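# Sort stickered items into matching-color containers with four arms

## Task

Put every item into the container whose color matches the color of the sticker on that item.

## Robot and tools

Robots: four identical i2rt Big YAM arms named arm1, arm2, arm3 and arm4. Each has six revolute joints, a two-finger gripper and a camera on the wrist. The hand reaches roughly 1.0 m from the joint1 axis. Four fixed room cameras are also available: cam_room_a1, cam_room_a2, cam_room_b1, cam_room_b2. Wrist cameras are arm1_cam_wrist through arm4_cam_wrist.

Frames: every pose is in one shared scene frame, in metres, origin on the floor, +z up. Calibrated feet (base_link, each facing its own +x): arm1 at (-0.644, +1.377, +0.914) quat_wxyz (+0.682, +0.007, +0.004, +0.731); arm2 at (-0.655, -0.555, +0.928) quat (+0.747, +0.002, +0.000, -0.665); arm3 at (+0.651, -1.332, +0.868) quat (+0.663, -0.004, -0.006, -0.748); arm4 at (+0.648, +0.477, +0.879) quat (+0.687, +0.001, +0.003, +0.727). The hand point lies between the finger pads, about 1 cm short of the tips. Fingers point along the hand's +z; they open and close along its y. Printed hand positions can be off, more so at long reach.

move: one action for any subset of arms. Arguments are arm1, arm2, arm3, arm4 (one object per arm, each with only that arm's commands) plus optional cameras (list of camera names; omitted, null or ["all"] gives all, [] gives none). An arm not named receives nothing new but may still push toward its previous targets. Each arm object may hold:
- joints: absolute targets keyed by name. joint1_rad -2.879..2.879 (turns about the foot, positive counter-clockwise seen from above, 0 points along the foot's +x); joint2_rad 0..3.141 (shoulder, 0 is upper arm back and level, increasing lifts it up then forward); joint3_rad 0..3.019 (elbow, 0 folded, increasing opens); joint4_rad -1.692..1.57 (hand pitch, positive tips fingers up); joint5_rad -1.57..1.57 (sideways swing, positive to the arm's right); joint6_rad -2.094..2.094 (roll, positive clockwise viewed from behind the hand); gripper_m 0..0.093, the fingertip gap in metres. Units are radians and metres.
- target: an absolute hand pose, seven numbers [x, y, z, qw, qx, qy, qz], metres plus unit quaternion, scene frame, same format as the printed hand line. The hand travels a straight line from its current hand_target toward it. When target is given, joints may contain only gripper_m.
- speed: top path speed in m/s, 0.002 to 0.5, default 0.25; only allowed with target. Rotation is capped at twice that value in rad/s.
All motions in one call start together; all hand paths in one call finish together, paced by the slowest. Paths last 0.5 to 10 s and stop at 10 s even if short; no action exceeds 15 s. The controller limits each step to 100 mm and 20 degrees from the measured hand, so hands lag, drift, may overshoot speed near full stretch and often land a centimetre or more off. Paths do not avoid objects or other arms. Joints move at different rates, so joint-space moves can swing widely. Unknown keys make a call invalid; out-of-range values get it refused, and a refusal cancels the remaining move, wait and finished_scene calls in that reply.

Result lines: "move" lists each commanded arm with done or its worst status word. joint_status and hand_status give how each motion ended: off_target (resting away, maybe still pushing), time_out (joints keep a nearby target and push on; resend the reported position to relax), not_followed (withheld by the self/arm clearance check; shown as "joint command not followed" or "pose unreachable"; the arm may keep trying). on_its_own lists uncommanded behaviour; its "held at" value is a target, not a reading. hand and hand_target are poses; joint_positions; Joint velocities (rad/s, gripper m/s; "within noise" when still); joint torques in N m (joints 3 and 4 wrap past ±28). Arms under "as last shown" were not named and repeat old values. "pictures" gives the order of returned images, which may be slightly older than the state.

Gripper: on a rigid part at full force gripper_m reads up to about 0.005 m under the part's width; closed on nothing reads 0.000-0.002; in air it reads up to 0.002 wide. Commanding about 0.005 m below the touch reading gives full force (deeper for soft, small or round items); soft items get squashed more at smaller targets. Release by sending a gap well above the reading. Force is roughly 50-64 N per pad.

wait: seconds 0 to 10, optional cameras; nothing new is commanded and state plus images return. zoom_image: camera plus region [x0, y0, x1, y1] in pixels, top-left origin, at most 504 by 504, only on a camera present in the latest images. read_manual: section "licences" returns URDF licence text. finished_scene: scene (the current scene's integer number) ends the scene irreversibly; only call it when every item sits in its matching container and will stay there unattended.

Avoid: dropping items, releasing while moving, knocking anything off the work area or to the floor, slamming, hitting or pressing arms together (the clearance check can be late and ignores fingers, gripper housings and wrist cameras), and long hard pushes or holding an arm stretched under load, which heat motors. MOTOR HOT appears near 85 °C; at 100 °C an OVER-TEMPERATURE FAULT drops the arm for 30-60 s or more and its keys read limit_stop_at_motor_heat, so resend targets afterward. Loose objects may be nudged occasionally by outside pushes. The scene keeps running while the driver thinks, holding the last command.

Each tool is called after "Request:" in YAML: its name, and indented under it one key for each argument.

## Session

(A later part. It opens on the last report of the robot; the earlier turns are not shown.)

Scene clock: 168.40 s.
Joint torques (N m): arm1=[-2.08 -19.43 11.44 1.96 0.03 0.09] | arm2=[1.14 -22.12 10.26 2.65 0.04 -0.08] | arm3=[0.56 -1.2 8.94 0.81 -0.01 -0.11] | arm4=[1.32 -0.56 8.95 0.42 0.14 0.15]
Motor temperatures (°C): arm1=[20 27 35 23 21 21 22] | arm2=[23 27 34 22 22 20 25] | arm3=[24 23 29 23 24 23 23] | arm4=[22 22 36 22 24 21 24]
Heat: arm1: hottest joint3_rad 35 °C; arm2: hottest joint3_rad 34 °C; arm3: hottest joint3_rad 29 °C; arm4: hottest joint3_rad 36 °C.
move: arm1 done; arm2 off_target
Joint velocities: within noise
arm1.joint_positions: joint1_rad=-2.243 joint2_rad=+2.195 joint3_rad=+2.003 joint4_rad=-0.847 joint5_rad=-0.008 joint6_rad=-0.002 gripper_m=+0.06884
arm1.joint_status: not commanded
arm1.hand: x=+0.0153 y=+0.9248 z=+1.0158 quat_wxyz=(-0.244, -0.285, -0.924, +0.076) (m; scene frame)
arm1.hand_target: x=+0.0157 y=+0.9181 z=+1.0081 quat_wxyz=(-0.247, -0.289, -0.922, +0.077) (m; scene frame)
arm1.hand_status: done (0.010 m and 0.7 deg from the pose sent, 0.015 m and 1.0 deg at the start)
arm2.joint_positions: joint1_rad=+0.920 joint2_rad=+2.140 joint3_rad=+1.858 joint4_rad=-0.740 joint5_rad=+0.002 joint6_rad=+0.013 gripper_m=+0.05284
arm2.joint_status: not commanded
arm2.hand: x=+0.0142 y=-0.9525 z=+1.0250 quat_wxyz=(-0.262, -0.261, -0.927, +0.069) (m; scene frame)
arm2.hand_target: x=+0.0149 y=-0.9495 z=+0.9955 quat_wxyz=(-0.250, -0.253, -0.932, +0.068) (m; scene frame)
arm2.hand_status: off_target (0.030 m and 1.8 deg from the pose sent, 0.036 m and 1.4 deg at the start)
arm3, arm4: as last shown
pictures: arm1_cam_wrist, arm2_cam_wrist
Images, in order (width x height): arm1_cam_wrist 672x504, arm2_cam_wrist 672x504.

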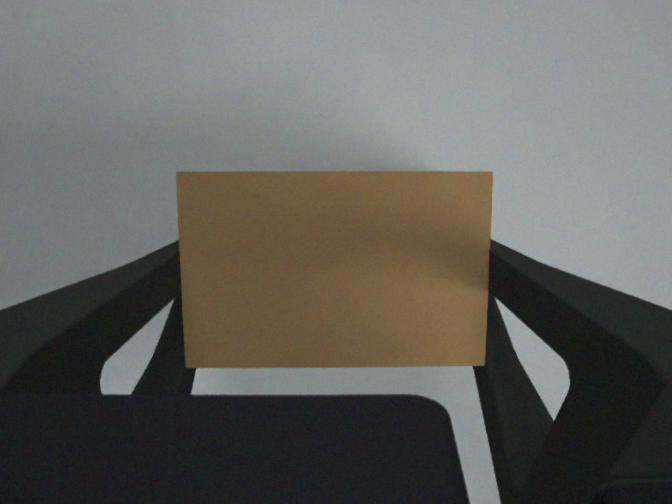

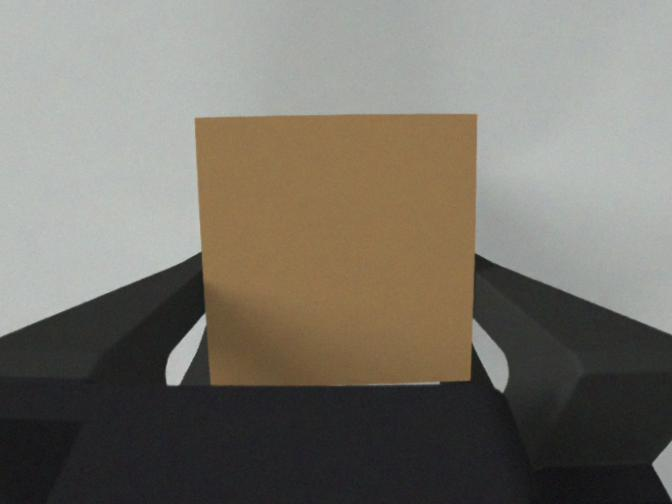

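Request:
move:
  arm1: {"target":[0.016,0.918,0.998,-0.247,-0.2888,-0.9217,0.0774],"speed":0.1}
  arm2: {"target":[0.016,-0.95,0.982,-0.2497,-0.2533,-0.9321,0.0679],"speed":0.1}
  cameras: []

Request:
move:
  arm1: {"target":[0.016,0.918,0.988,-0.247,-0.2888,-0.9217,0.0774],"speed":0.1}
  arm2: {"target":[0.016,-0.95,0.97,-0.2497,-0.2533,-0.9321,0.0679],"speed":0.1}
  cameras: ["arm1_cam_wrist","arm2_cam_wrist"]

Scene clock: 173.63 s.
Joint torques (N m): arm1=[-2.49 -18.96 10.67 1.89 0.04 0.11] | arm2=[1.14 -21.6 9.88 2.63 0.02 -0.08] | arm3=[0.73 -1.2 8.91 0.81 -0.01 -0.11] | arm4=[0.85 -0.62 9.07 0.51 0.14 0.17]
Motor temperatures (°C): arm1=[20 27 35 23 21 21 22] | arm2=[23 27 34 22 22 20 25] | arm3=[24 23 29 23 24 23 23] | arm4=[22 22 36 22 24 21 24]
Heat: arm1: hottest joint3_rad 35 °C; arm2: hottest joint3_rad 34 °C; arm3: hottest joint3_rad 29 °C; arm4: hottest joint3_rad 36 °C.
move: arm1 off_target; arm2 off_target
Joint velocities: within noise
arm1.joint_positions: joint1_rad=-2.243 joint2_rad=+2.195 joint3_rad=+1.996 joint4_rad=-0.824 joint5_rad=-0.008 joint6_rad=-0.002 gripper_m=+0.06884
arm1.joint_status: not commanded
arm1.hand: x=+0.0176 y=+0.9232 z=+1.0152 quat_wxyz=(-0.252, -0.284, -0.922, +0.078) (m; scene frame)
arm1.hand_target: x=+0.0156 y=+0.9182 z=+0.9983 quat_wxyz=(-0.247, -0.289, -0.922, +0.077) (m; scene frame)
arm1.hand_status: off_target (0.018 m and 0.8 deg from the pose sent, 0.019 m and 0.7 deg at the start)
arm2.joint_positions: joint1_rad=+0.920 joint2_rad=+2.145 joint3_rad=+1.846 joint4_rad=-0.712 joint5_rad=+0.002 joint6_rad=+0.013 gripper_m=+0.05284
arm2.joint_status: not commanded
arm2.hand: x=+0.0158 y=-0.9534 z=+1.0190 quat_wxyz=(-0.267, -0.260, -0.925, +0.071) (m; scene frame)
arm2.hand_target: x=+0.0145 y=-0.9493 z=+0.9826 quat_wxyz=(-0.250, -0.253, -0.932, +0.068) (m; scene frame)
arm2.hand_status: off_target (0.037 m and 2.3 deg from the pose sent, 0.043 m and 1.8 deg at the start)
arm3, arm4: as last shown
pictures: none
No camera images: "cameras" was empty.

Scene clock: 174.60 s.
Joint torques (N m): arm1=[-2.37 -18.43 9.94 1.68 0.08 0.1] | arm2=[1.14 -20.54 9.31 2.59 0.03 -0.07] | arm3=[0.79 -1.26 8.91 0.81 -0.01 -0.1] | arm4=[1.32 -0.5 8.94 0.47 0.15 0.14]
Motor temperatures (°C): arm1=[20 27 35 23 21 21 23] | arm2=[23 27 34 22 22 20 25] | arm3=[24 23 29 23 24 23 23] | arm4=[22 22 36 22 24 21 24]
Heat: arm1: hottest joint3_rad 35 °C; arm2: hottest joint3_rad 34 °C; arm3: hottest joint3_rad 29 °C; arm4: hottest joint3_rad 36 °C.
move: arm1 off_target; arm2 off_target
Joint velocities: within noise
arm1.joint_positions: joint1_rad=-2.243 joint2_rad=+2.195 joint3_rad=+1.989 joint4_rad=-0.802 joint5_rad=-0.008 joint6_rad=-0.002 gripper_m=+0.06884
arm1.joint_status: not commanded
arm1.hand: x=+0.0199 y=+0.9217 z=+1.0145 quat_wxyz=(-0.259, -0.283, -0.920, +0.080) (m; scene frame)
arm1.hand_target: x=+0.0153 y=+0.9185 z=+0.9883 quat_wxyz=(-0.247, -0.289, -0.922, +0.077) (m; scene frame)
arm1.hand_status: off_target (0.027 m and 1.5 deg from the pose sent, 0.028 m and 0.8 deg at the start)
arm2.joint_positions: joint1_rad=+0.920 joint2_rad=+2.145 joint3_rad=+1.838 joint4_rad=-0.686 joint5_rad=+0.002 joint6_rad=+0.011 gripper_m=+0.05284
arm2.joint_status: not commanded
arm2.hand: x=+0.0183 y=-0.9549 z=+1.0184 quat_wxyz=(-0.276, -0.259, -0.923, +0.073) (m; scene frame)
arm2.hand_target: x=+0.0137 y=-0.9489 z=+0.9711 quat_wxyz=(-0.249, -0.253, -0.932, +0.068) (m; scene frame)
arm2.hand_status: off_target (0.049 m and 3.3 deg from the pose sent, 0.049 m and 2.3 deg at the start)
arm3, arm4: as last shown
pictures: arm1_cam_wrist, arm2_cam_wrist
Images, in order (width x height): arm1_cam_wrist 672x504, arm2_cam_wrist 672x504.

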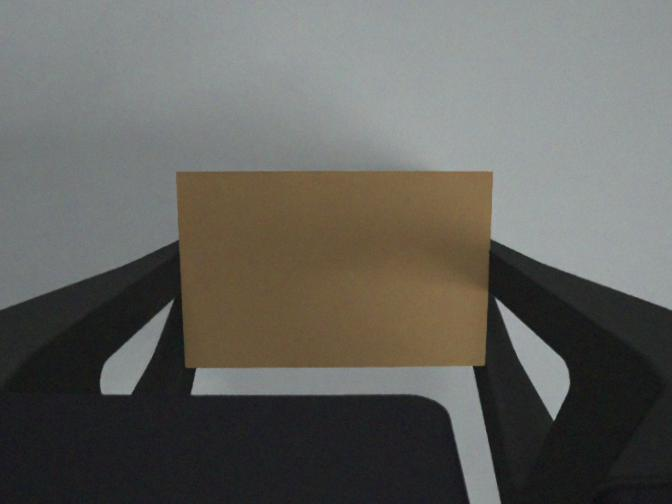

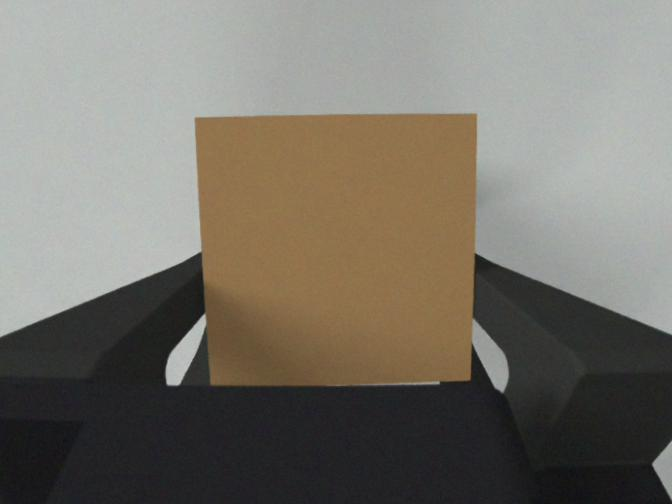

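Request:
move:
  arm1: {"target":[0.016,0.918,1.003,-0.247,-0.2888,-0.9217,0.0774],"speed":0.15}
  arm2: {"target":[0.016,-0.95,0.987,-0.2497,-0.2533,-0.9321,0.0679],"speed":0.15}
  cameras: []

Request:
move:
  arm1: {"joints":{"gripper_m":0.092}}
  arm2: {"joints":{"gripper_m":0.092}}
  cameras: []

Request:
move:
  arm1: {"target":[0.012,0.922,1.13,-0.247,-0.2888,-0.9217,0.0774],"speed":0.25}
  arm2: {"target":[0.012,-0.952,1.13,-0.2497,-0.2533,-0.9321,0.0679],"speed":0.25}
  cameras: ["arm1_cam_wrist","arm2_cam_wrist"]

Scene clock: 182.23 s.
Joint torques (N m): arm1=[-2.73 -19.08 12.07 0.76 0.07 0.06] | arm2=[1.14 -21.83 11.36 1.1 0.01 -0.05] | arm3=[0.56 -1.38 8.91 0.79 0 -0.11] | arm4=[1.14 -0.56 8.99 0.46 0.1 0.14]
Motor temperatures (°C): arm1=[20 28 35 23 21 21 23] | arm2=[23 28 33 22 22 20 25] | arm3=[24 23 29 23 24 23 23] | arm4=[22 22 36 22 24 21 24]
Heat: arm1: hottest joint3_rad 35 °C; arm2: hottest joint3_rad 33 °C; arm3: hottest joint3_rad 29 °C; arm4: hottest joint3_rad 36 °C.
move: arm1 off_target; arm2 off_target
Joint velocities: within noise
arm1.joint_positions: joint1_rad=-2.243 joint2_rad=+2.195 joint3_rad=+1.989 joint4_rad=-0.802 joint5_rad=-0.008 joint6_rad=-0.002 gripper_m=+0.06884
arm1.joint_status: not commanded
arm1.hand: x=+0.0197 y=+0.9218 z=+1.0144 quat_wxyz=(-0.258, -0.283, -0.920, +0.080) (m; scene frame)
arm1.hand_target: x=+0.0158 y=+0.9181 z=+1.0031 quat_wxyz=(-0.247, -0.289, -0.922, +0.077) (m; scene frame)
arm1.hand_status: off_target (0.013 m and 1.5 deg from the pose sent, 0.013 m and 1.6 deg at the start)
arm2.joint_positions: joint1_rad=+0.920 joint2_rad=+2.145 joint3_rad=+1.836 joint4_rad=-0.684 joint5_rad=+0.002 joint6_rad=+0.011 gripper_m=+0.05284
arm2.joint_status: not commanded
arm2.hand: x=+0.0181 y=-0.9548 z=+1.0178 quat_wxyz=(-0.276, -0.259, -0.923, +0.073) (m; scene frame)
arm2.hand_target: x=+0.0151 y=-0.9497 z=+0.9876 quat_wxyz=(-0.250, -0.253, -0.932, +0.068) (m; scene frame)
arm2.hand_status: off_target (0.031 m and 3.3 deg from the pose sent, 0.032 m and 3.3 deg at the start)
arm3.joint_positions: joint1_rad=-1.969 joint2_rad=+0.702 joint3_rad=+1.199 joint4_rad=-1.493 joint5_rad=+0.001 joint6_rad=+0.005 gripper_m=+0.09306
arm3.joint_status: not commanded
arm3.hand: x=+0.4371 y=-1.2035 z=+1.2684 quat_wxyz=(+0.066, -0.927, +0.251, +0.272) (m; scene frame)
arm3.hand_target: x=+0.4402 y=-1.2024 z=+1.2683 quat_wxyz=(+0.067, -0.927, +0.253, +0.270) (m; scene frame)
arm3.hand_status: not commanded
arm4.joint_positions: joint1_rad=+0.904 joint2_rad=+0.698 joint3_rad=+1.190 joint4_rad=-1.487 joint5_rad=-0.001 joint6_rad=-0.012 gripper_m=+0.09311
arm4.joint_status: not commanded
arm4.hand: x=+0.4485 y=+0.6199 z=+1.2797 quat_wxyz=(-0.084, +0.916, -0.283, -0.272) (m; scene frame)
arm4.hand_target: x=+0.4498 y=+0.6183 z=+1.2823 quat_wxyz=(-0.082, +0.915, -0.288, -0.270) (m; scene frame)
arm4.hand_status: not commanded
pictures: none
No camera images: "cameras" was empty.

Scene clock: 182.80 s.
Joint torques (N m): arm1=[-2.9 -19.37 11.97 0.94 0.11 0.05] | arm2=[1.2 -21.95 11.33 1.29 0.02 -0.04] | arm3=[0.56 -1.26 8.92 0.77 -0.02 -0.11] | arm4=[1.08 -0.44 9.02 0.46 0.15 0.19]
Motor temperatures (°C): arm1=[20 28 35 23 21 21 23] | arm2=[23 28 33 22 22 20 25] | arm3=[24 23 29 23 24 23 23] | arm4=[22 22 36 22 24 21 24]
Heat: arm1: hottest joint3_rad 35 °C; arm2: hottest joint3_rad 33 °C; arm3: hottest joint3_rad 29 °C; arm4: hottest joint3_rad 36 °C.
move: arm1 done; arm2 done
Joint velocities: within noise
arm1.joint_positions: joint1_rad=-2.243 joint2_rad=+2.198 joint3_rad=+1.989 joint4_rad=-0.809 joint5_rad=-0.008 joint6_rad=-0.002 gripper_m=+0.09196
arm1.joint_status: all done
arm1.hand: x=+0.0185 y=+0.9227 z=+1.0114 quat_wxyz=(-0.254, -0.284, -0.921, +0.079) (m; scene frame)
arm1.hand_target: x=+0.0158 y=+0.9182 z=+1.0031 quat_wxyz=(-0.247, -0.289, -0.922, +0.077) (m; scene frame)
arm1.hand_status: not commanded
arm2.joint_positions: joint1_rad=+0.920 joint2_rad=+2.147 joint3_rad=+1.836 joint4_rad=-0.689 joint5_rad=+0.002 joint6_rad=+0.010 gripper_m=+0.09194
arm2.joint_status: all done
arm2.hand: x=+0.0172 y=-0.9542 z=+1.0151 quat_wxyz=(-0.272, -0.259, -0.924, +0.072) (m; scene frame)
arm2.hand_target: x=+0.0151 y=-0.9497 z=+0.9875 quat_wxyz=(-0.250, -0.253, -0.932, +0.068) (m; scene frame)
arm2.hand_status: not commanded
arm3, arm4: as last shown
pictures: none
No camera images: "cameras" was empty.

Scene clock: 184.20 s.
Joint torques (N m): arm1=[-2.9 -20.13 16.42 0.75 0.03 0.05] | arm2=[0.73 -23.47 15.24 1.18 -0.08 -0.05] | arm3=[0.62 -1.2 8.92 0.81 -0.01 -0.11] | arm4=[1.14 -0.62 8.92 0.39 0.14 0.15]
Motor temperatures (°C): arm1=[20 27 35 23 21 21 22] | arm2=[23 28 33 22 22 20 25] | arm3=[24 23 29 23 24 23 23] | arm4=[22 22 36 22 24 21 24]
Heat: arm1: hottest joint3_rad 35 °C; arm2: hottest joint3_rad 33 °C; arm3: hottest joint3_rad 29 °C; arm4: hottest joint3_rad 36 °C.
move: arm1 off_target; arm2 off_target
Joint velocities: within noise
arm1.joint_positions: joint1_rad=-2.243 joint2_rad=+2.156 joint3_rad=+2.175 joint4_rad=-1.099 joint5_rad=-0.008 joint6_rad=+0.000 gripper_m=+0.09196
arm1.joint_status: not commanded
arm1.hand: x=+0.0066 y=+0.9316 z=+1.1019 quat_wxyz=(-0.226, -0.287, -0.928, +0.070) (m; scene frame)
arm1.hand_target: x=+0.0108 y=+0.9228 z=+1.1300 quat_wxyz=(-0.247, -0.289, -0.922, +0.078) (m; scene frame)
arm1.hand_status: off_target (0.030 m and 2.7 deg from the pose sent, 0.119 m and 1.0 deg at the start)
arm2.joint_positions: joint1_rad=+0.920 joint2_rad=+2.084 joint3_rad=+2.027 joint4_rad=-1.008 joint5_rad=+0.003 joint6_rad=+0.006 gripper_m=+0.09194
arm2.joint_status: not commanded
arm2.hand: x=+0.0046 y=-0.9473 z=+1.1185 quat_wxyz=(-0.242, -0.259, -0.933, +0.065) (m; scene frame)
arm2.hand_target: x=+0.0115 y=-0.9518 z=+1.1300 quat_wxyz=(-0.250, -0.253, -0.932, +0.068) (m; scene frame)
arm2.hand_status: off_target (0.015 m and 1.2 deg from the pose sent, 0.115 m and 2.8 deg at the start)
arm3, arm4: as last shown
pictures: arm1_cam_wrist, arm2_cam_wrist
Images, in order (width x height): arm1_cam_wrist 672x504, arm2_cam_wrist 672x504.

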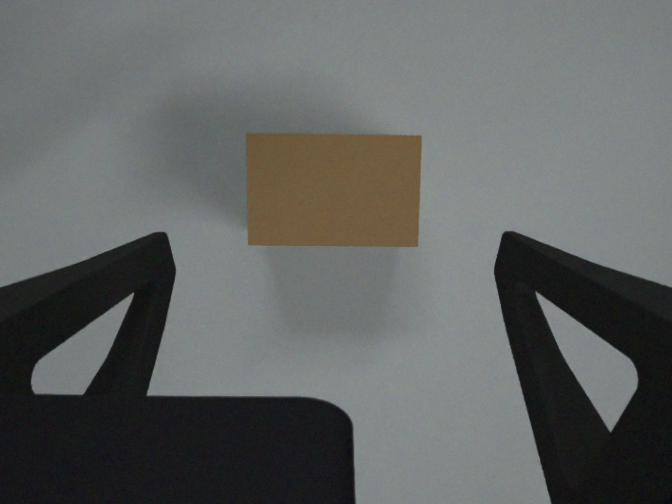

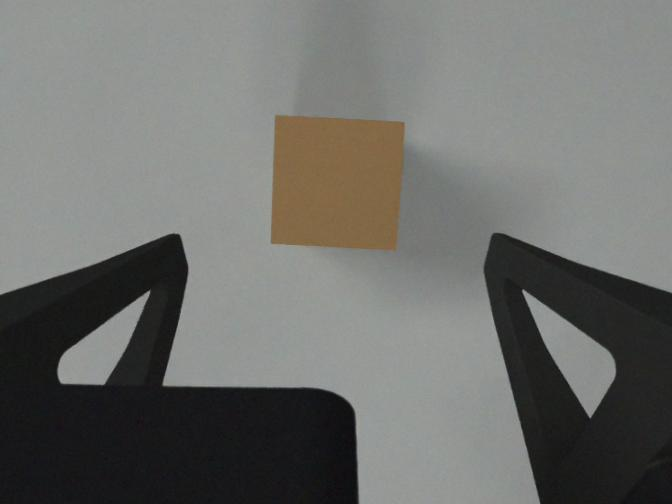

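Request:
move:
  arm1: {"target":[-0.34,1.166,1.15,-0.247,-0.2888,-0.9217,0.0774],"speed":0.4}
  arm2: {"target":[-0.327,-0.748,1.15,-0.2497,-0.2533,-0.9321,0.0679],"speed":0.4}
  arm3: {"target":[0.323,-1.14,1.13,-0.0679,0.9321,-0.2533,-0.2497],"speed":0.4}
  arm4: {"target":[0.336,0.694,1.13,-0.0774,0.9217,-0.2888,-0.247],"speed":0.4}
  cameras: []

Request:
move:
  arm1: {"joints":{"joint2_rad":0.6,"joint3_rad":1.35,"joint4_rad":-1.6,"joint5_rad":0,"joint6_rad":0}}
  arm2: {"joints":{"joint2_rad":0.6,"joint3_rad":1.35,"joint4_rad":-1.6,"joint5_rad":0,"joint6_rad":0}}
  arm3: {"target":[0.02,-0.961,1.13,-0.0679,0.9321,-0.2533,-0.2497],"speed":0.3}
  arm4: {"target":[0.02,0.935,1.13,-0.0774,0.9217,-0.2888,-0.247],"speed":0.3}
  cameras: ["arm3_cam_wrist","arm4_cam_wrist"]

Scene clock: 194.73 s.
Joint torques (N m): arm1=[-2.9 -1.67 11.84 0.77 -0.09 0] | arm2=[1.44 -6.12 10.59 1.29 0.13 0.03] | arm3=[1.9 -6.65 9.43 1.61 0.13 0.02] | arm4=[1.14 -6.48 9.44 1.42 0.2 0.16]
Motor temperatures (°C): arm1=[20 27 37 23 21 21 22] | arm2=[23 28 35 22 22 20 24] | arm3=[24 23 29 23 24 23 23] | arm4=[22 22 36 22 24 21 24]
Heat: arm1: hottest joint3_rad 37 °C; arm2: hottest joint3_rad 35 °C; arm3: hottest joint3_rad 29 °C; arm4: hottest joint3_rad 36 °C.
move: arm1 done; arm2 off_target; arm3 done; arm4 done
Joint velocities: within noise
arm1.joint_positions: joint1_rad=-2.243 joint2_rad=+0.948 joint3_rad=+0.882 joint4_rad=-0.953 joint5_rad=-0.008 joint6_rad=+0.000 gripper_m=+0.09196
arm1.joint_status: not commanded
arm1.hand: x=-0.3381 y=+1.1697 z=+1.1518 quat_wxyz=(-0.254, -0.285, -0.921, +0.078) (m; scene frame)
arm1.hand_target: x=-0.3400 y=+1.1661 z=+1.1500 quat_wxyz=(-0.247, -0.289, -0.922, +0.077) (m; scene frame)
arm1.hand_status: done (0.005 m and 0.9 deg from the pose sent, 0.421 m and 2.7 deg at the start)
arm2.joint_positions: joint1_rad=+0.920 joint2_rad=+1.001 joint3_rad=+0.886 joint4_rad=-0.896 joint5_rad=+0.003 joint6_rad=+0.006 gripper_m=+0.09194
arm2.joint_status: not commanded
arm2.hand: x=-0.3247 y=-0.7528 z=+1.1624 quat_wxyz=(-0.267, -0.257, -0.926, +0.072) (m; scene frame)
arm2.hand_target: x=-0.3273 y=-0.7480 z=+1.1502 quat_wxyz=(-0.250, -0.253, -0.932, +0.068) (m; scene frame)
arm2.hand_status: off_target (0.013 m and 2.2 deg from the pose sent, 0.388 m and 1.2 deg at the start)
arm3.joint_positions: joint1_rad=-1.969 joint2_rad=+0.993 joint3_rad=+0.976 joint4_rad=-1.036 joint5_rad=+0.017 joint6_rad=+0.005 gripper_m=+0.09306
arm3.joint_status: not commanded
arm3.hand: x=+0.3264 y=-1.1387 z=+1.1290 quat_wxyz=(+0.067, -0.934, +0.255, +0.243) (m; scene frame)
arm3.hand_target: x=+0.3231 y=-1.1400 z=+1.1301 quat_wxyz=(+0.068, -0.932, +0.253, +0.250) (m; scene frame)
arm3.hand_status: done (0.004 m and 0.8 deg from the pose sent, 0.190 m and 2.6 deg at the start)
arm4.joint_positions: joint1_rad=+0.908 joint2_rad=+1.004 joint3_rad=+0.940 joint4_rad=-1.005 joint5_rad=+0.006 joint6_rad=-0.008 gripper_m=+0.09311
arm4.joint_status: not commanded
arm4.hand: x=+0.3414 y=+0.6931 z=+1.1263 quat_wxyz=(-0.075, +0.925, -0.287, -0.237) (m; scene frame)
arm4.hand_target: x=+0.3361 y=+0.6939 z=+1.1301 quat_wxyz=(-0.077, +0.922, -0.289, -0.247) (m; scene frame)
arm4.hand_status: done (0.007 m and 1.2 deg from the pose sent, 0.201 m and 3.1 deg at the start)
pictures: none
No camera images: "cameras" was empty.

Scene clock: 197.00 s.
Joint torques (N m): arm1=[-2.49 4.01 9.5 1.18 0.1 0] | arm2=[1.38 0.97 8.9 1.51 -0.13 0.01] | arm3=[1.14 -22.24 14.42 0.58 -0.07 -0.1] | arm4=[0.32 -23.88 12.96 0.35 -0.06 -0.04]
Motor temperatures (°C): arm1=[20 27 36 23 21 21 22] | arm2=[23 28 35 22 22 20 24] | arm3=[24 23 29 23 24 23 23] | arm4=[22 22 36 22 24 21 24]
Heat: arm1: hottest joint3_rad 36 °C; arm2: hottest joint3_rad 35 °C; arm3: hottest joint3_rad 29 °C; arm4: hottest joint3_rad 36 °C.
move: arm1 done; arm2 done; arm3 off_target; arm4 off_target
Joint velocities: within noise
arm1.joint_positions: joint1_rad=-2.244 joint2_rad=+0.600 joint3_rad=+1.345 joint4_rad=-1.591 joint5_rad=-0.002 joint6_rad=+0.000 gripper_m=+0.09196
arm1.joint_status: all done
arm1.hand: x=-0.4788 y=+1.2672 z=+1.3866 quat_wxyz=(-0.331, -0.278, -0.896, +0.106) (m; scene frame)
arm1.hand_target: x=-0.4820 y=+1.2663 z=+1.3873 quat_wxyz=(-0.329, -0.283, -0.894, +0.108) (m; scene frame)
arm1.hand_status: not commanded
arm2.joint_positions: joint1_rad=+0.920 joint2_rad=+0.600 joint3_rad=+1.354 joint4_rad=-1.586 joint5_rad=+0.003 joint6_rad=+0.006 gripper_m=+0.09194
arm2.joint_status: all done
arm2.hand: x=-0.4914 y=-0.6552 z=+1.4082 quat_wxyz=(-0.349, -0.250, -0.898, +0.094) (m; scene frame)
arm2.hand_target: x=-0.4924 y=-0.6522 z=+1.4043 quat_wxyz=(-0.341, -0.244, -0.903, +0.090) (m; scene frame)
arm2.hand_status: not commanded
arm3.joint_positions: joint1_rad=-1.969 joint2_rad=+1.933 joint3_rad=+1.939 joint4_rad=-1.086 joint5_rad=+0.016 joint6_rad=+0.005 gripper_m=+0.09306
arm3.joint_status: not commanded
arm3.hand: x=+0.0293 y=-0.9693 z=+1.1078 quat_wxyz=(+0.063, -0.937, +0.255, +0.231) (m; scene frame)
arm3.hand_target: x=+0.0211 y=-0.9616 z=+1.1300 quat_wxyz=(+0.068, -0.932, +0.253, +0.250) (m; scene frame)
arm3.hand_status: off_target (0.026 m and 2.3 deg from the pose sent, 0.354 m and 0.8 deg at the start)
arm4.joint_positions: joint1_rad=+0.893 joint2_rad=+2.087 joint3_rad=+2.162 joint4_rad=-1.144 joint5_rad=-0.002 joint6_rad=-0.011 gripper_m=+0.09311
arm4.joint_status: not commanded
arm4.hand: x=+0.0255 y=+0.9247 z=+1.1195 quat_wxyz=(-0.074, +0.924, -0.291, -0.238) (m; scene frame)
arm4.hand_target: x=+0.0206 y=+0.9345 z=+1.1300 quat_wxyz=(-0.078, +0.921, -0.289, -0.248) (m; scene frame)
arm4.hand_status: off_target (0.016 m and 1.2 deg from the pose sent, 0.402 m and 1.2 deg at the start)
pictures: arm3_cam_wrist, arm4_cam_wrist
Images, in order (width x height): arm3_cam_wrist 672x504, arm4_cam_wrist 672x504.

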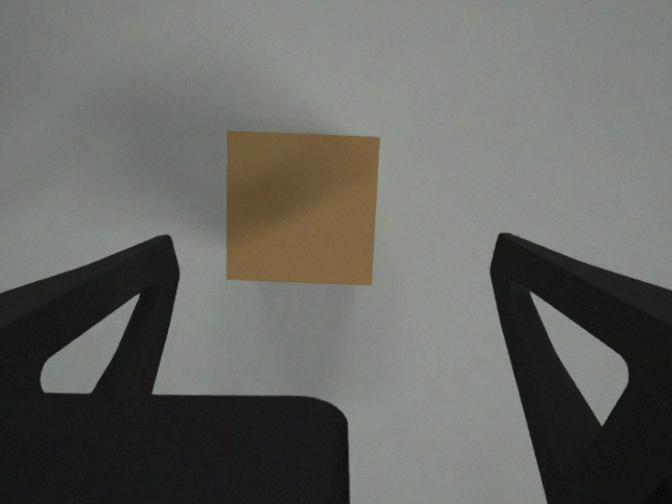

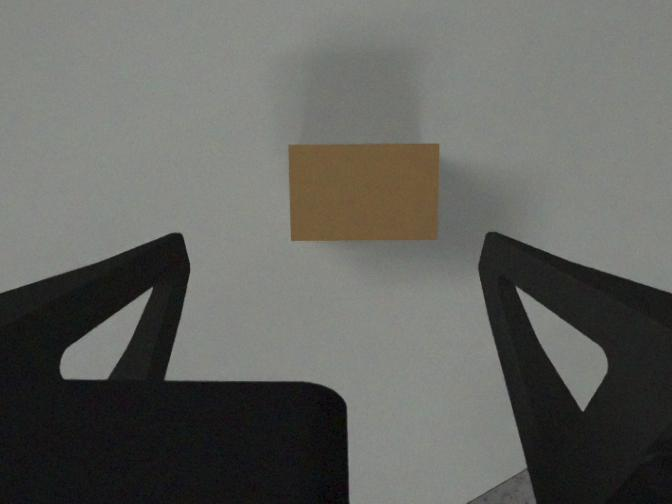

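Request:
move:
  arm3: {"target":[0.008,-0.975,1.09,-0.0679,0.9321,-0.2533,-0.2497],"speed":0.15}
  arm4: {"target":[0.015,0.952,1.09,-0.0774,0.9217,-0.2888,-0.247],"speed":0.15}
  cameras: ["arm3_cam_wrist","arm4_cam_wrist"]

Scene clock: 214.43 s.
Joint torques (N m): arm1=[-2.78 4.48 9.35 1.16 0.11 0.06] | arm2=[1.32 0.97 8.91 1.52 -0.14 0.01] | arm3=[2.37 -21.66 9.24 1.69 0.13 0.01] | arm4=[0.67 -23.94 10.88 1.31 -0.06 -0.07]
Motor temperatures (°C): arm1=[20 26 35 23 21 21 22] | arm2=[23 27 34 22 22 20 24] | arm3=[24 24 30 23 24 23 23] | arm4=[22 23 40 22 24 21 24]
Heat: arm1: hottest joint3_rad 35 °C; arm2: hottest joint3_rad 34 °C; arm3: hottest joint3_rad 30 °C; arm4: hottest joint3_rad 40 °C.
move: arm3 off_target; arm4 off_target
Joint velocities: within noise
arm1, arm2: as last shown
arm3.joint_positions: joint1_rad=-1.959 joint2_rad=+1.938 joint3_rad=+1.919 joint4_rad=-1.014 joint5_rad=+0.025 joint6_rad=+0.017 gripper_m=+0.09306
arm3.joint_status: not commanded
arm3.hand: x=+0.0161 y=-0.9691 z=+1.1031 quat_wxyz=(+0.070, -0.931, +0.255, +0.253) (m; scene frame)
arm3.hand_target: x=+0.0085 y=-0.9751 z=+1.0899 quat_wxyz=(+0.068, -0.932, +0.253, +0.249) (m; scene frame)
arm3.hand_status: off_target (0.017 m and 0.5 deg from the pose sent, 0.028 m and 2.3 deg at the start)
arm4.joint_positions: joint1_rad=+0.874 joint2_rad=+2.125 joint3_rad=+2.162 joint4_rad=-1.098 joint5_rad=-0.010 joint6_rad=-0.021 gripper_m=+0.09311
arm4.joint_status: not commanded
arm4.hand: x=+0.0221 y=+0.9432 z=+1.0968 quat_wxyz=(-0.075, +0.922, -0.294, -0.242) (m; scene frame)
arm4.hand_target: x=+0.0154 y=+0.9516 z=+1.0901 quat_wxyz=(-0.078, +0.922, -0.289, -0.247) (m; scene frame)
arm4.hand_status: off_target (0.013 m and 0.9 deg from the pose sent, 0.041 m and 1.2 deg at the start)
pictures: arm3_cam_wrist, arm4_cam_wrist
Images, in order (width x height): arm3_cam_wrist 672x504, arm4_cam_wrist 672x504.

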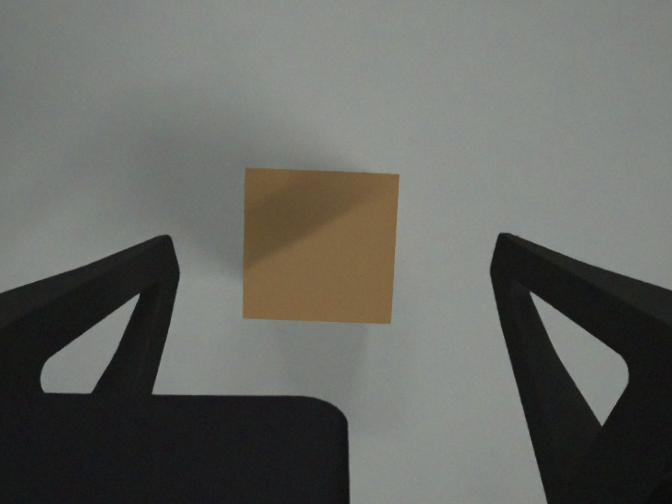

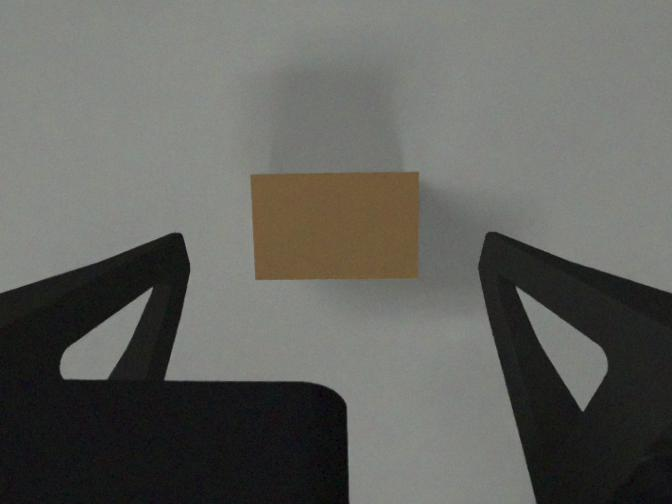

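Request:
move:
  arm3: {"target":[0.0095,-0.983,1.03,-0.0679,0.9321,-0.2533,-0.2497],"speed":0.12}
  arm4: {"target":[0.0125,0.953,1.03,-0.0774,0.9217,-0.2888,-0.247],"speed":0.12}
  cameras: ["arm3_cam_wrist","arm4_cam_wrist"]

Scene clock: 222.67 s.
Joint torques (N m): arm1=[-2.73 3.19 9.21 1.1 0.11 0.01] | arm2=[1.44 1.08 8.91 1.52 -0.14 0] | arm3=[2.49 -21.36 9.26 1.63 0.14 0.02] | arm4=[0.5 -24 9.37 1.47 -0.01 -0.07]
Motor temperatures (°C): arm1=[20 25 35 23 21 21 22] | arm2=[23 26 33 22 22 20 24] | arm3=[24 25 31 23 24 23 23] | arm4=[22 24 40 22 24 21 24]
Heat: arm1: hottest joint3_rad 35 °C; arm2: hottest joint3_rad 33 °C; arm3: hottest joint3_rad 31 °C; arm4: hottest joint3_rad 40 °C.
move: arm3 off_target; arm4 off_target
Joint velocities: within noise
arm1, arm2: as last shown
arm3.joint_positions: joint1_rad=-1.951 joint2_rad=+1.948 joint3_rad=+1.771 joint4_rad=-0.859 joint5_rad=+0.029 joint6_rad=+0.024 gripper_m=+0.09306
arm3.joint_status: not commanded
arm3.hand: x=+0.0168 y=-0.9758 z=+1.0408 quat_wxyz=(+0.070, -0.931, +0.256, +0.251) (m; scene frame)
arm3.hand_target: x=+0.0098 y=-0.9832 z=+1.0302 quat_wxyz=(+0.068, -0.932, +0.253, +0.250) (m; scene frame)
arm3.hand_status: off_target (0.015 m and 0.4 deg from the pose sent, 0.075 m and 0.5 deg at the start)
arm4.joint_positions: joint1_rad=+0.874 joint2_rad=+2.142 joint3_rad=+2.054 joint4_rad=-0.955 joint5_rad=-0.010 joint6_rad=-0.022 gripper_m=+0.09311
arm4.joint_status: not commanded
arm4.hand: x=+0.0159 y=+0.9475 z=+1.0471 quat_wxyz=(-0.078, +0.919, -0.293, -0.250) (m; scene frame)
arm4.hand_target: x=+0.0129 y=+0.9525 z=+1.0302 quat_wxyz=(-0.077, +0.922, -0.289, -0.247) (m; scene frame)
arm4.hand_status: off_target (0.018 m and 0.7 deg from the pose sent, 0.068 m and 0.9 deg at the start)
pictures: arm3_cam_wrist, arm4_cam_wrist
Images, in order (width x height): arm3_cam_wrist 672x504, arm4_cam_wrist 672x504.

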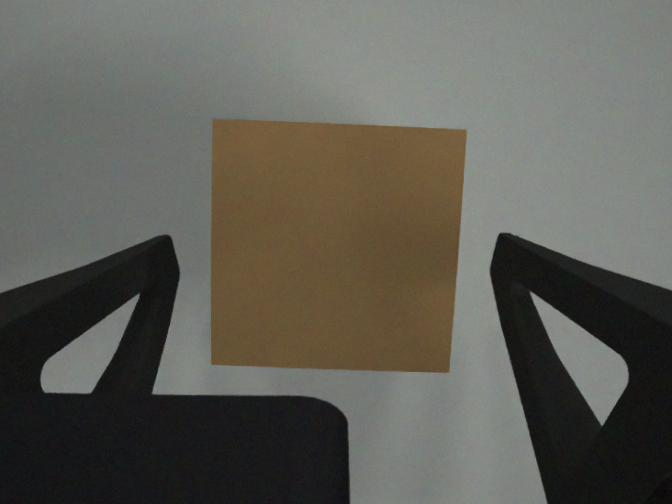

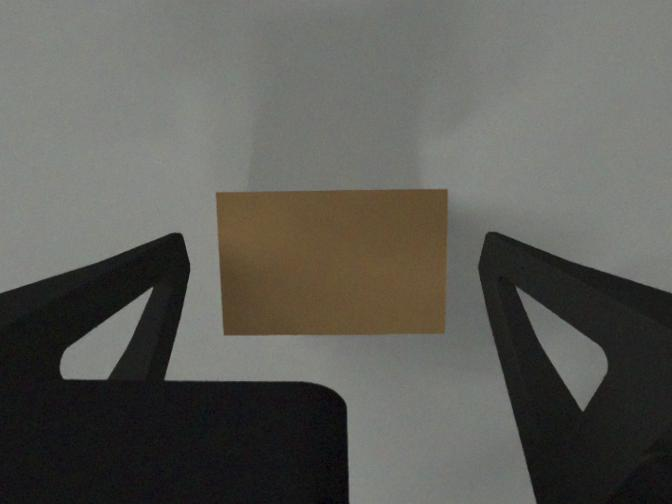

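Request:
move:
  arm3: {"target":[0.0105,-0.9815,0.99,-0.0679,0.9321,-0.2533,-0.2497],"speed":0.1}
  arm4: {"target":[0.0165,0.9505,0.99,-0.0774,0.9217,-0.2888,-0.247],"speed":0.1}
  cameras: ["arm3_cam_wrist","arm4_cam_wrist"]

Scene clock: 228.50 s.
Joint torques (N m): arm1=[-2.61 4.42 9.43 1.01 0.08 0] | arm2=[1.44 1.08 8.92 1.52 -0.14 0.01] | arm3=[2.2 -20.07 7.9 1.63 0.08 -0.03] | arm4=[0.56 -23.88 8.88 1.48 -0.04 -0.04]
Motor temperatures (°C): arm1=[20 25 35 23 21 21 22] | arm2=[23 26 33 22 22 20 23] | arm3=[24 25 30 23 24 23 23] | arm4=[22 24 39 22 24 21 24]
Heat: arm1: hottest joint3_rad 35 °C; arm2: hottest joint3_rad 33 °C; arm3: hottest joint3_rad 30 °C; arm4: hottest joint3_rad 39 °C.
move: arm3 off_target; arm4 off_target
Joint velocities: within noise
arm1, arm2: as last shown
arm3.joint_positions: joint1_rad=-1.951 joint2_rad=+1.955 joint3_rad=+1.717 joint4_rad=-0.765 joint5_rad=+0.029 joint6_rad=+0.026 gripper_m=+0.09303
arm3.joint_status: not commanded
arm3.hand: x=+0.0131 y=-0.9741 z=+1.0206 quat_wxyz=(+0.073, -0.926, +0.256, +0.266) (m; scene frame)
arm3.hand_target: x=+0.0115 y=-0.9819 z=+0.9906 quat_wxyz=(+0.068, -0.932, +0.253, +0.250) (m; scene frame)
arm3.hand_status: off_target (0.032 m and 2.1 deg from the pose sent, 0.051 m and 0.4 deg at the start)
arm4.joint_positions: joint1_rad=+0.874 joint2_rad=+2.142 joint3_rad=+1.961 joint4_rad=-0.853 joint5_rad=-0.011 joint6_rad=-0.025 gripper_m=+0.09310
arm4.joint_status: not commanded
arm4.hand: x=+0.0178 y=+0.9457 z=+1.0128 quat_wxyz=(-0.079, +0.919, -0.291, -0.254) (m; scene frame)
arm4.hand_target: x=+0.0171 y=+0.9498 z=+0.9903 quat_wxyz=(-0.077, +0.922, -0.289, -0.247) (m; scene frame)
arm4.hand_status: off_target (0.023 m and 1.0 deg from the pose sent, 0.057 m and 0.7 deg at the start)
pictures: arm3_cam_wrist, arm4_cam_wrist
Images, in order (width x height): arm3_cam_wrist 672x504, arm4_cam_wrist 672x504.

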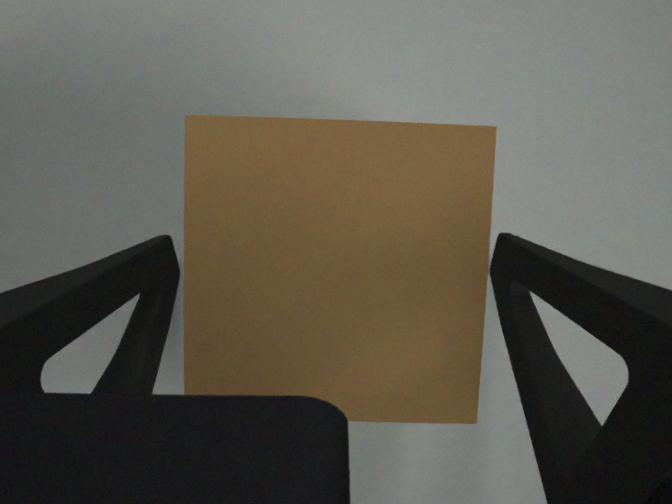

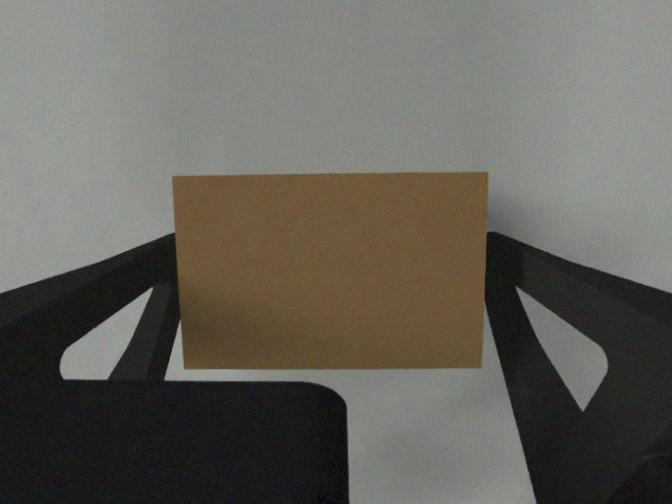

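Request:
move:
  arm3: {"joints":{"gripper_m":0.047}}
  arm4: {"joints":{"gripper_m":0.063}}
  cameras: ["arm3_cam_wrist","arm4_cam_wrist"]

Scene clock: 234.90 s.
Joint torques (N m): arm1=[-2.67 3.31 9.57 1.2 0.09 0.03] | arm2=[1.44 0.97 8.88 1.54 -0.14 0.01] | arm3=[1.79 -19.96 8.09 1.4 0.17 -0.03] | arm4=[0.56 -23.3 8.95 1.43 -0.05 -0.09]
Motor temperatures (°C): arm1=[20 25 35 23 21 21 22] | arm2=[23 26 33 22 22 20 23] | arm3=[24 25 30 23 24 23 23] | arm4=[22 24 38 22 24 21 24]
Heat: arm1: hottest joint3_rad 35 °C; arm2: hottest joint3_rad 33 °C; arm3: hottest joint3_rad 30 °C; arm4: hottest joint3_rad 38 °C.
move: arm3 off_target; arm4 off_target
Joint velocities: within noise
arm1, arm2: as last shown
arm3.joint_positions: joint1_rad=-1.946 joint2_rad=+1.955 joint3_rad=+1.715 joint4_rad=-0.759 joint5_rad=+0.027 joint6_rad=+0.026 gripper_m=+0.05287
arm3.joint_status: gripper_m off_target (ended at +0.05289, target +0.04700)
arm3.hand: x=+0.0107 y=-0.9770 z=+1.0206 quat_wxyz=(+0.072, -0.926, +0.253, +0.269) (m; scene frame)
arm3.hand_target: x=+0.0115 y=-0.9818 z=+0.9907 quat_wxyz=(+0.068, -0.932, +0.253, +0.250) (m; scene frame)
arm3.hand_status: not commanded
arm4.joint_positions: joint1_rad=+0.874 joint2_rad=+2.142 joint3_rad=+1.961 joint4_rad=-0.853 joint5_rad=-0.011 joint6_rad=-0.025 gripper_m=+0.06915
arm4.joint_status: gripper_m off_target (ended at +0.06918, target +0.06300)
arm4.hand: x=+0.0178 y=+0.9457 z=+1.0128 quat_wxyz=(-0.079, +0.919, -0.291, -0.254) (m; scene frame)
arm4.hand_target: x=+0.0171 y=+0.9499 z=+0.9903 quat_wxyz=(-0.077, +0.922, -0.289, -0.247) (m; scene frame)
arm4.hand_status: not commanded
pictures: arm3_cam_wrist, arm4_cam_wrist
Images, in order (width x height): arm3_cam_wrist 672x504, arm4_cam_wrist 672x504.

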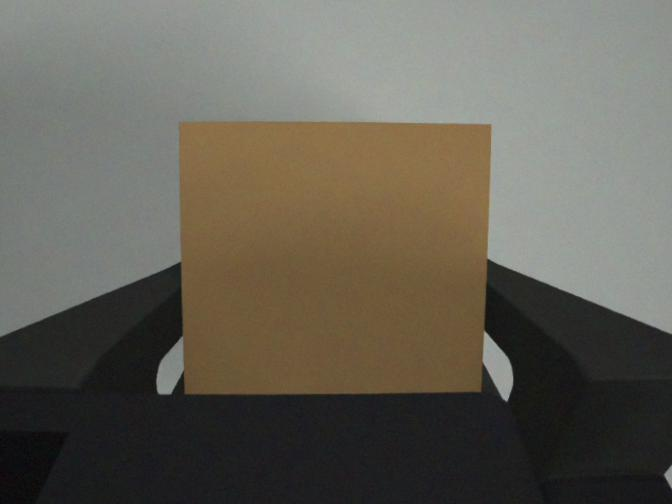

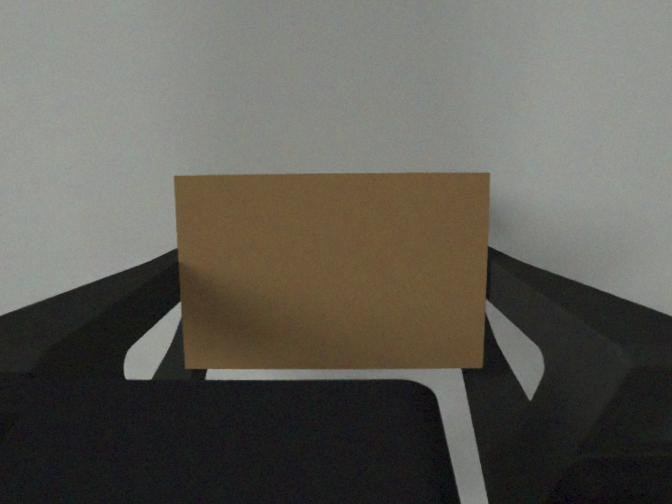

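Lift both and back out, retract.

Request:
move:
  arm3: {"target":[0.013,-0.98,1.13,-0.0679,0.9321,-0.2533,-0.2497],"speed":0.2}
  arm4: {"target":[0.018,0.947,1.13,-0.0774,0.9217,-0.2888,-0.247],"speed":0.2}
  cameras: ["arm3_cam_wrist","arm4_cam_wrist"]

Request:
move:
  arm3: {"target":[0.323,-1.14,1.15,-0.0679,0.9321,-0.2533,-0.2497],"speed":0.35}
  arm4: {"target":[0.336,0.694,1.15,-0.0774,0.9217,-0.2888,-0.247],"speed":0.35}
  cameras: ["arm3_cam_wrist","arm4_cam_wrist"]

Scene clock: 241.47 s.
Joint torques (N m): arm1=[-3.08 3.9 9.59 1.06 0.12 0.05] | arm2=[1.44 0.97 8.9 1.54 -0.15 0] | arm3=[1.73 -23.41 13.85 0.66 0.13 -0.06] | arm4=[0.91 -26.7 12.53 0.43 0.06 -0.01]
Motor temperatures (°C): arm1=[20 25 34 23 21 21 22] | arm2=[23 26 33 22 22 20 23] | arm3=[24 25 30 23 24 23 23] | arm4=[22 24 37 22 24 21 25]
Heat: arm1: hottest joint3_rad 34 °C; arm2: hottest joint3_rad 33 °C; arm3: hottest joint3_rad 30 °C; arm4: hottest joint3_rad 37 °C.
move: arm3 off_target; arm4 off_target
Joint velocities: within noise
arm1, arm2: as last shown
arm3.joint_positions: joint1_rad=-1.946 joint2_rad=+1.937 joint3_rad=+1.929 joint4_rad=-1.083 joint5_rad=+0.027 joint6_rad=+0.028 gripper_m=+0.05287
arm3.joint_status: not commanded
arm3.hand: x=+0.0234 y=-0.9828 z=+1.1010 quat_wxyz=(+0.062, -0.938, +0.256, +0.226) (m; scene frame)
arm3.hand_target: x=+0.0142 y=-0.9806 z=+1.1298 quat_wxyz=(+0.068, -0.932, +0.253, +0.250) (m; scene frame)
arm3.hand_status: off_target (0.031 m and 2.9 deg from the pose sent, 0.110 m and 2.3 deg at the start)
arm4.joint_positions: joint1_rad=+0.874 joint2_rad=+2.142 joint3_rad=+2.225 joint4_rad=-1.169 joint5_rad=-0.011 joint6_rad=-0.025 gripper_m=+0.06915
arm4.joint_status: not commanded
arm4.hand: x=+0.0233 y=+0.9422 z=+1.1069 quat_wxyz=(-0.071, +0.925, -0.293, -0.230) (m; scene frame)
arm4.hand_target: x=+0.0187 y=+0.9463 z=+1.1301 quat_wxyz=(-0.078, +0.922, -0.289, -0.248) (m; scene frame)
arm4.hand_status: off_target (0.024 m and 2.2 deg from the pose sent, 0.117 m and 1.0 deg at the start)
pictures: arm3_cam_wrist, arm4_cam_wrist
Images, in order (width x height): arm3_cam_wrist 672x504, arm4_cam_wrist 672x504.

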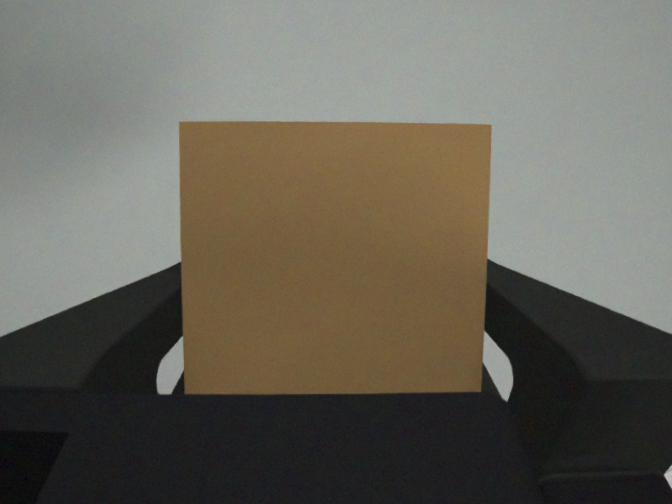

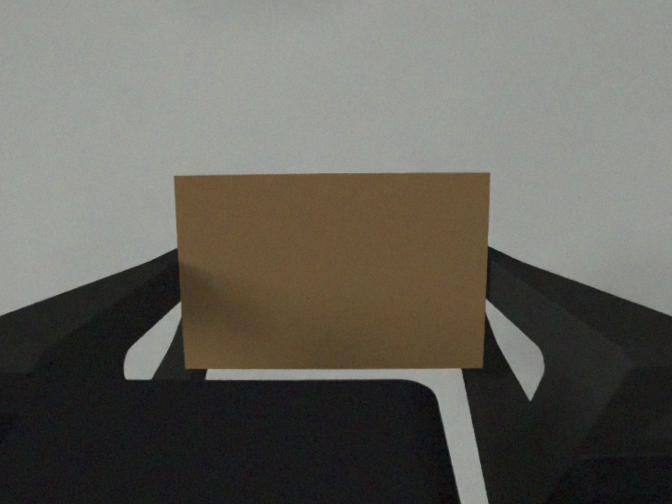

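Scene clock: 243.37 s.
Joint torques (N m): arm1=[-3.25 3.49 9.59 1.07 0.07 0.03] | arm2=[1.38 0.97 8.9 1.54 -0.14 0.02] | arm3=[0.38 -5.95 9.44 0.85 -0.06 -0.13] | arm4=[1.44 -5.6 9.46 0.49 0.22 0.19]
Motor temperatures (°C): arm1=[20 25 34 23 21 21 22] | arm2=[23 26 33 22 22 20 23] | arm3=[24 25 30 23 24 23 24] | arm4=[22 24 37 22 24 21 25]
Heat: arm1: hottest joint3_rad 34 °C; arm2: hottest joint3_rad 33 °C; arm3: hottest joint3_rad 30 °C; arm4: hottest joint3_rad 37 °C.
move: arm3 done; arm4 done
Joint velocities: within noise
arm1, arm2: as last shown
arm3.joint_positions: joint1_rad=-1.946 joint2_rad=+0.984 joint3_rad=+1.028 joint4_rad=-1.069 joint5_rad=+0.023 joint6_rad=+0.020 gripper_m=+0.05287
arm3.joint_status: not commanded
arm3.hand: x=+0.3203 y=-1.1438 z=+1.1548 quat_wxyz=(+0.068, -0.931, +0.251, +0.257) (m; scene frame)
arm3.hand_target: x=+0.3230 y=-1.1401 z=+1.1501 quat_wxyz=(+0.068, -0.932, +0.253, +0.250) (m; scene frame)
arm3.hand_status: done (0.007 m and 0.9 deg from the pose sent, 0.342 m and 2.9 deg at the start)
arm4.joint_positions: joint1_rad=+0.909 joint2_rad=+0.991 joint3_rad=+0.991 joint4_rad=-1.031 joint5_rad=+0.006 joint6_rad=-0.008 gripper_m=+0.06915
arm4.joint_status: not commanded
arm4.hand: x=+0.3379 y=+0.6953 z=+1.1534 quat_wxyz=(-0.081, +0.921, -0.285, -0.255) (m; scene frame)
arm4.hand_target: x=+0.3361 y=+0.6940 z=+1.1500 quat_wxyz=(-0.077, +0.922, -0.289, -0.247) (m; scene frame)
arm4.hand_status: done (0.004 m and 1.1 deg from the pose sent, 0.402 m and 2.2 deg at the start)
pictures: arm3_cam_wrist, arm4_cam_wrist
Images, in order (width x height): arm3_cam_wrist 672x504, arm4_cam_wrist 672x504.

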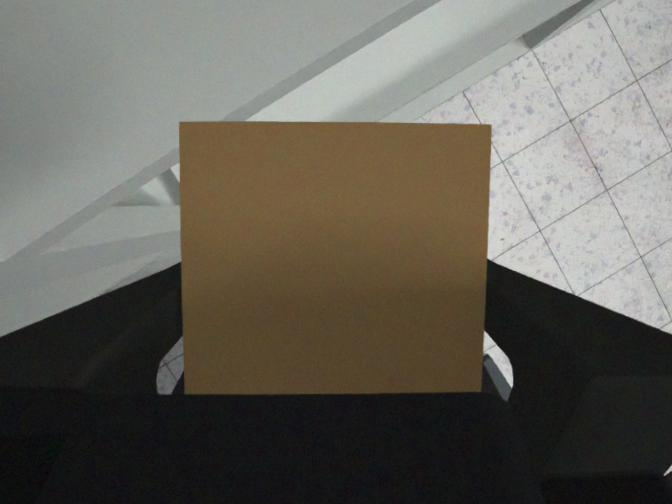

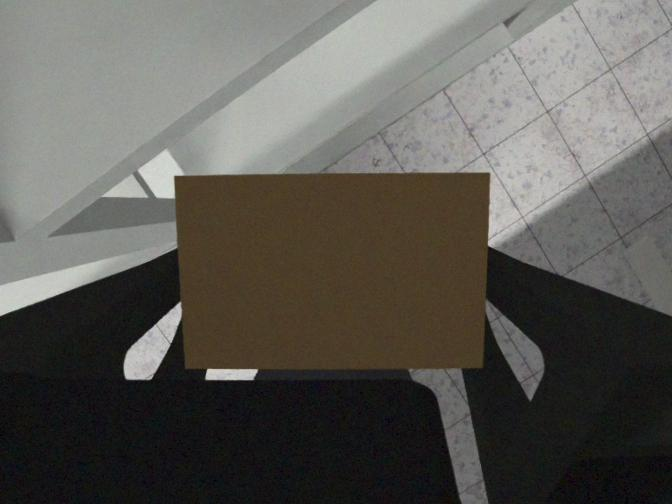

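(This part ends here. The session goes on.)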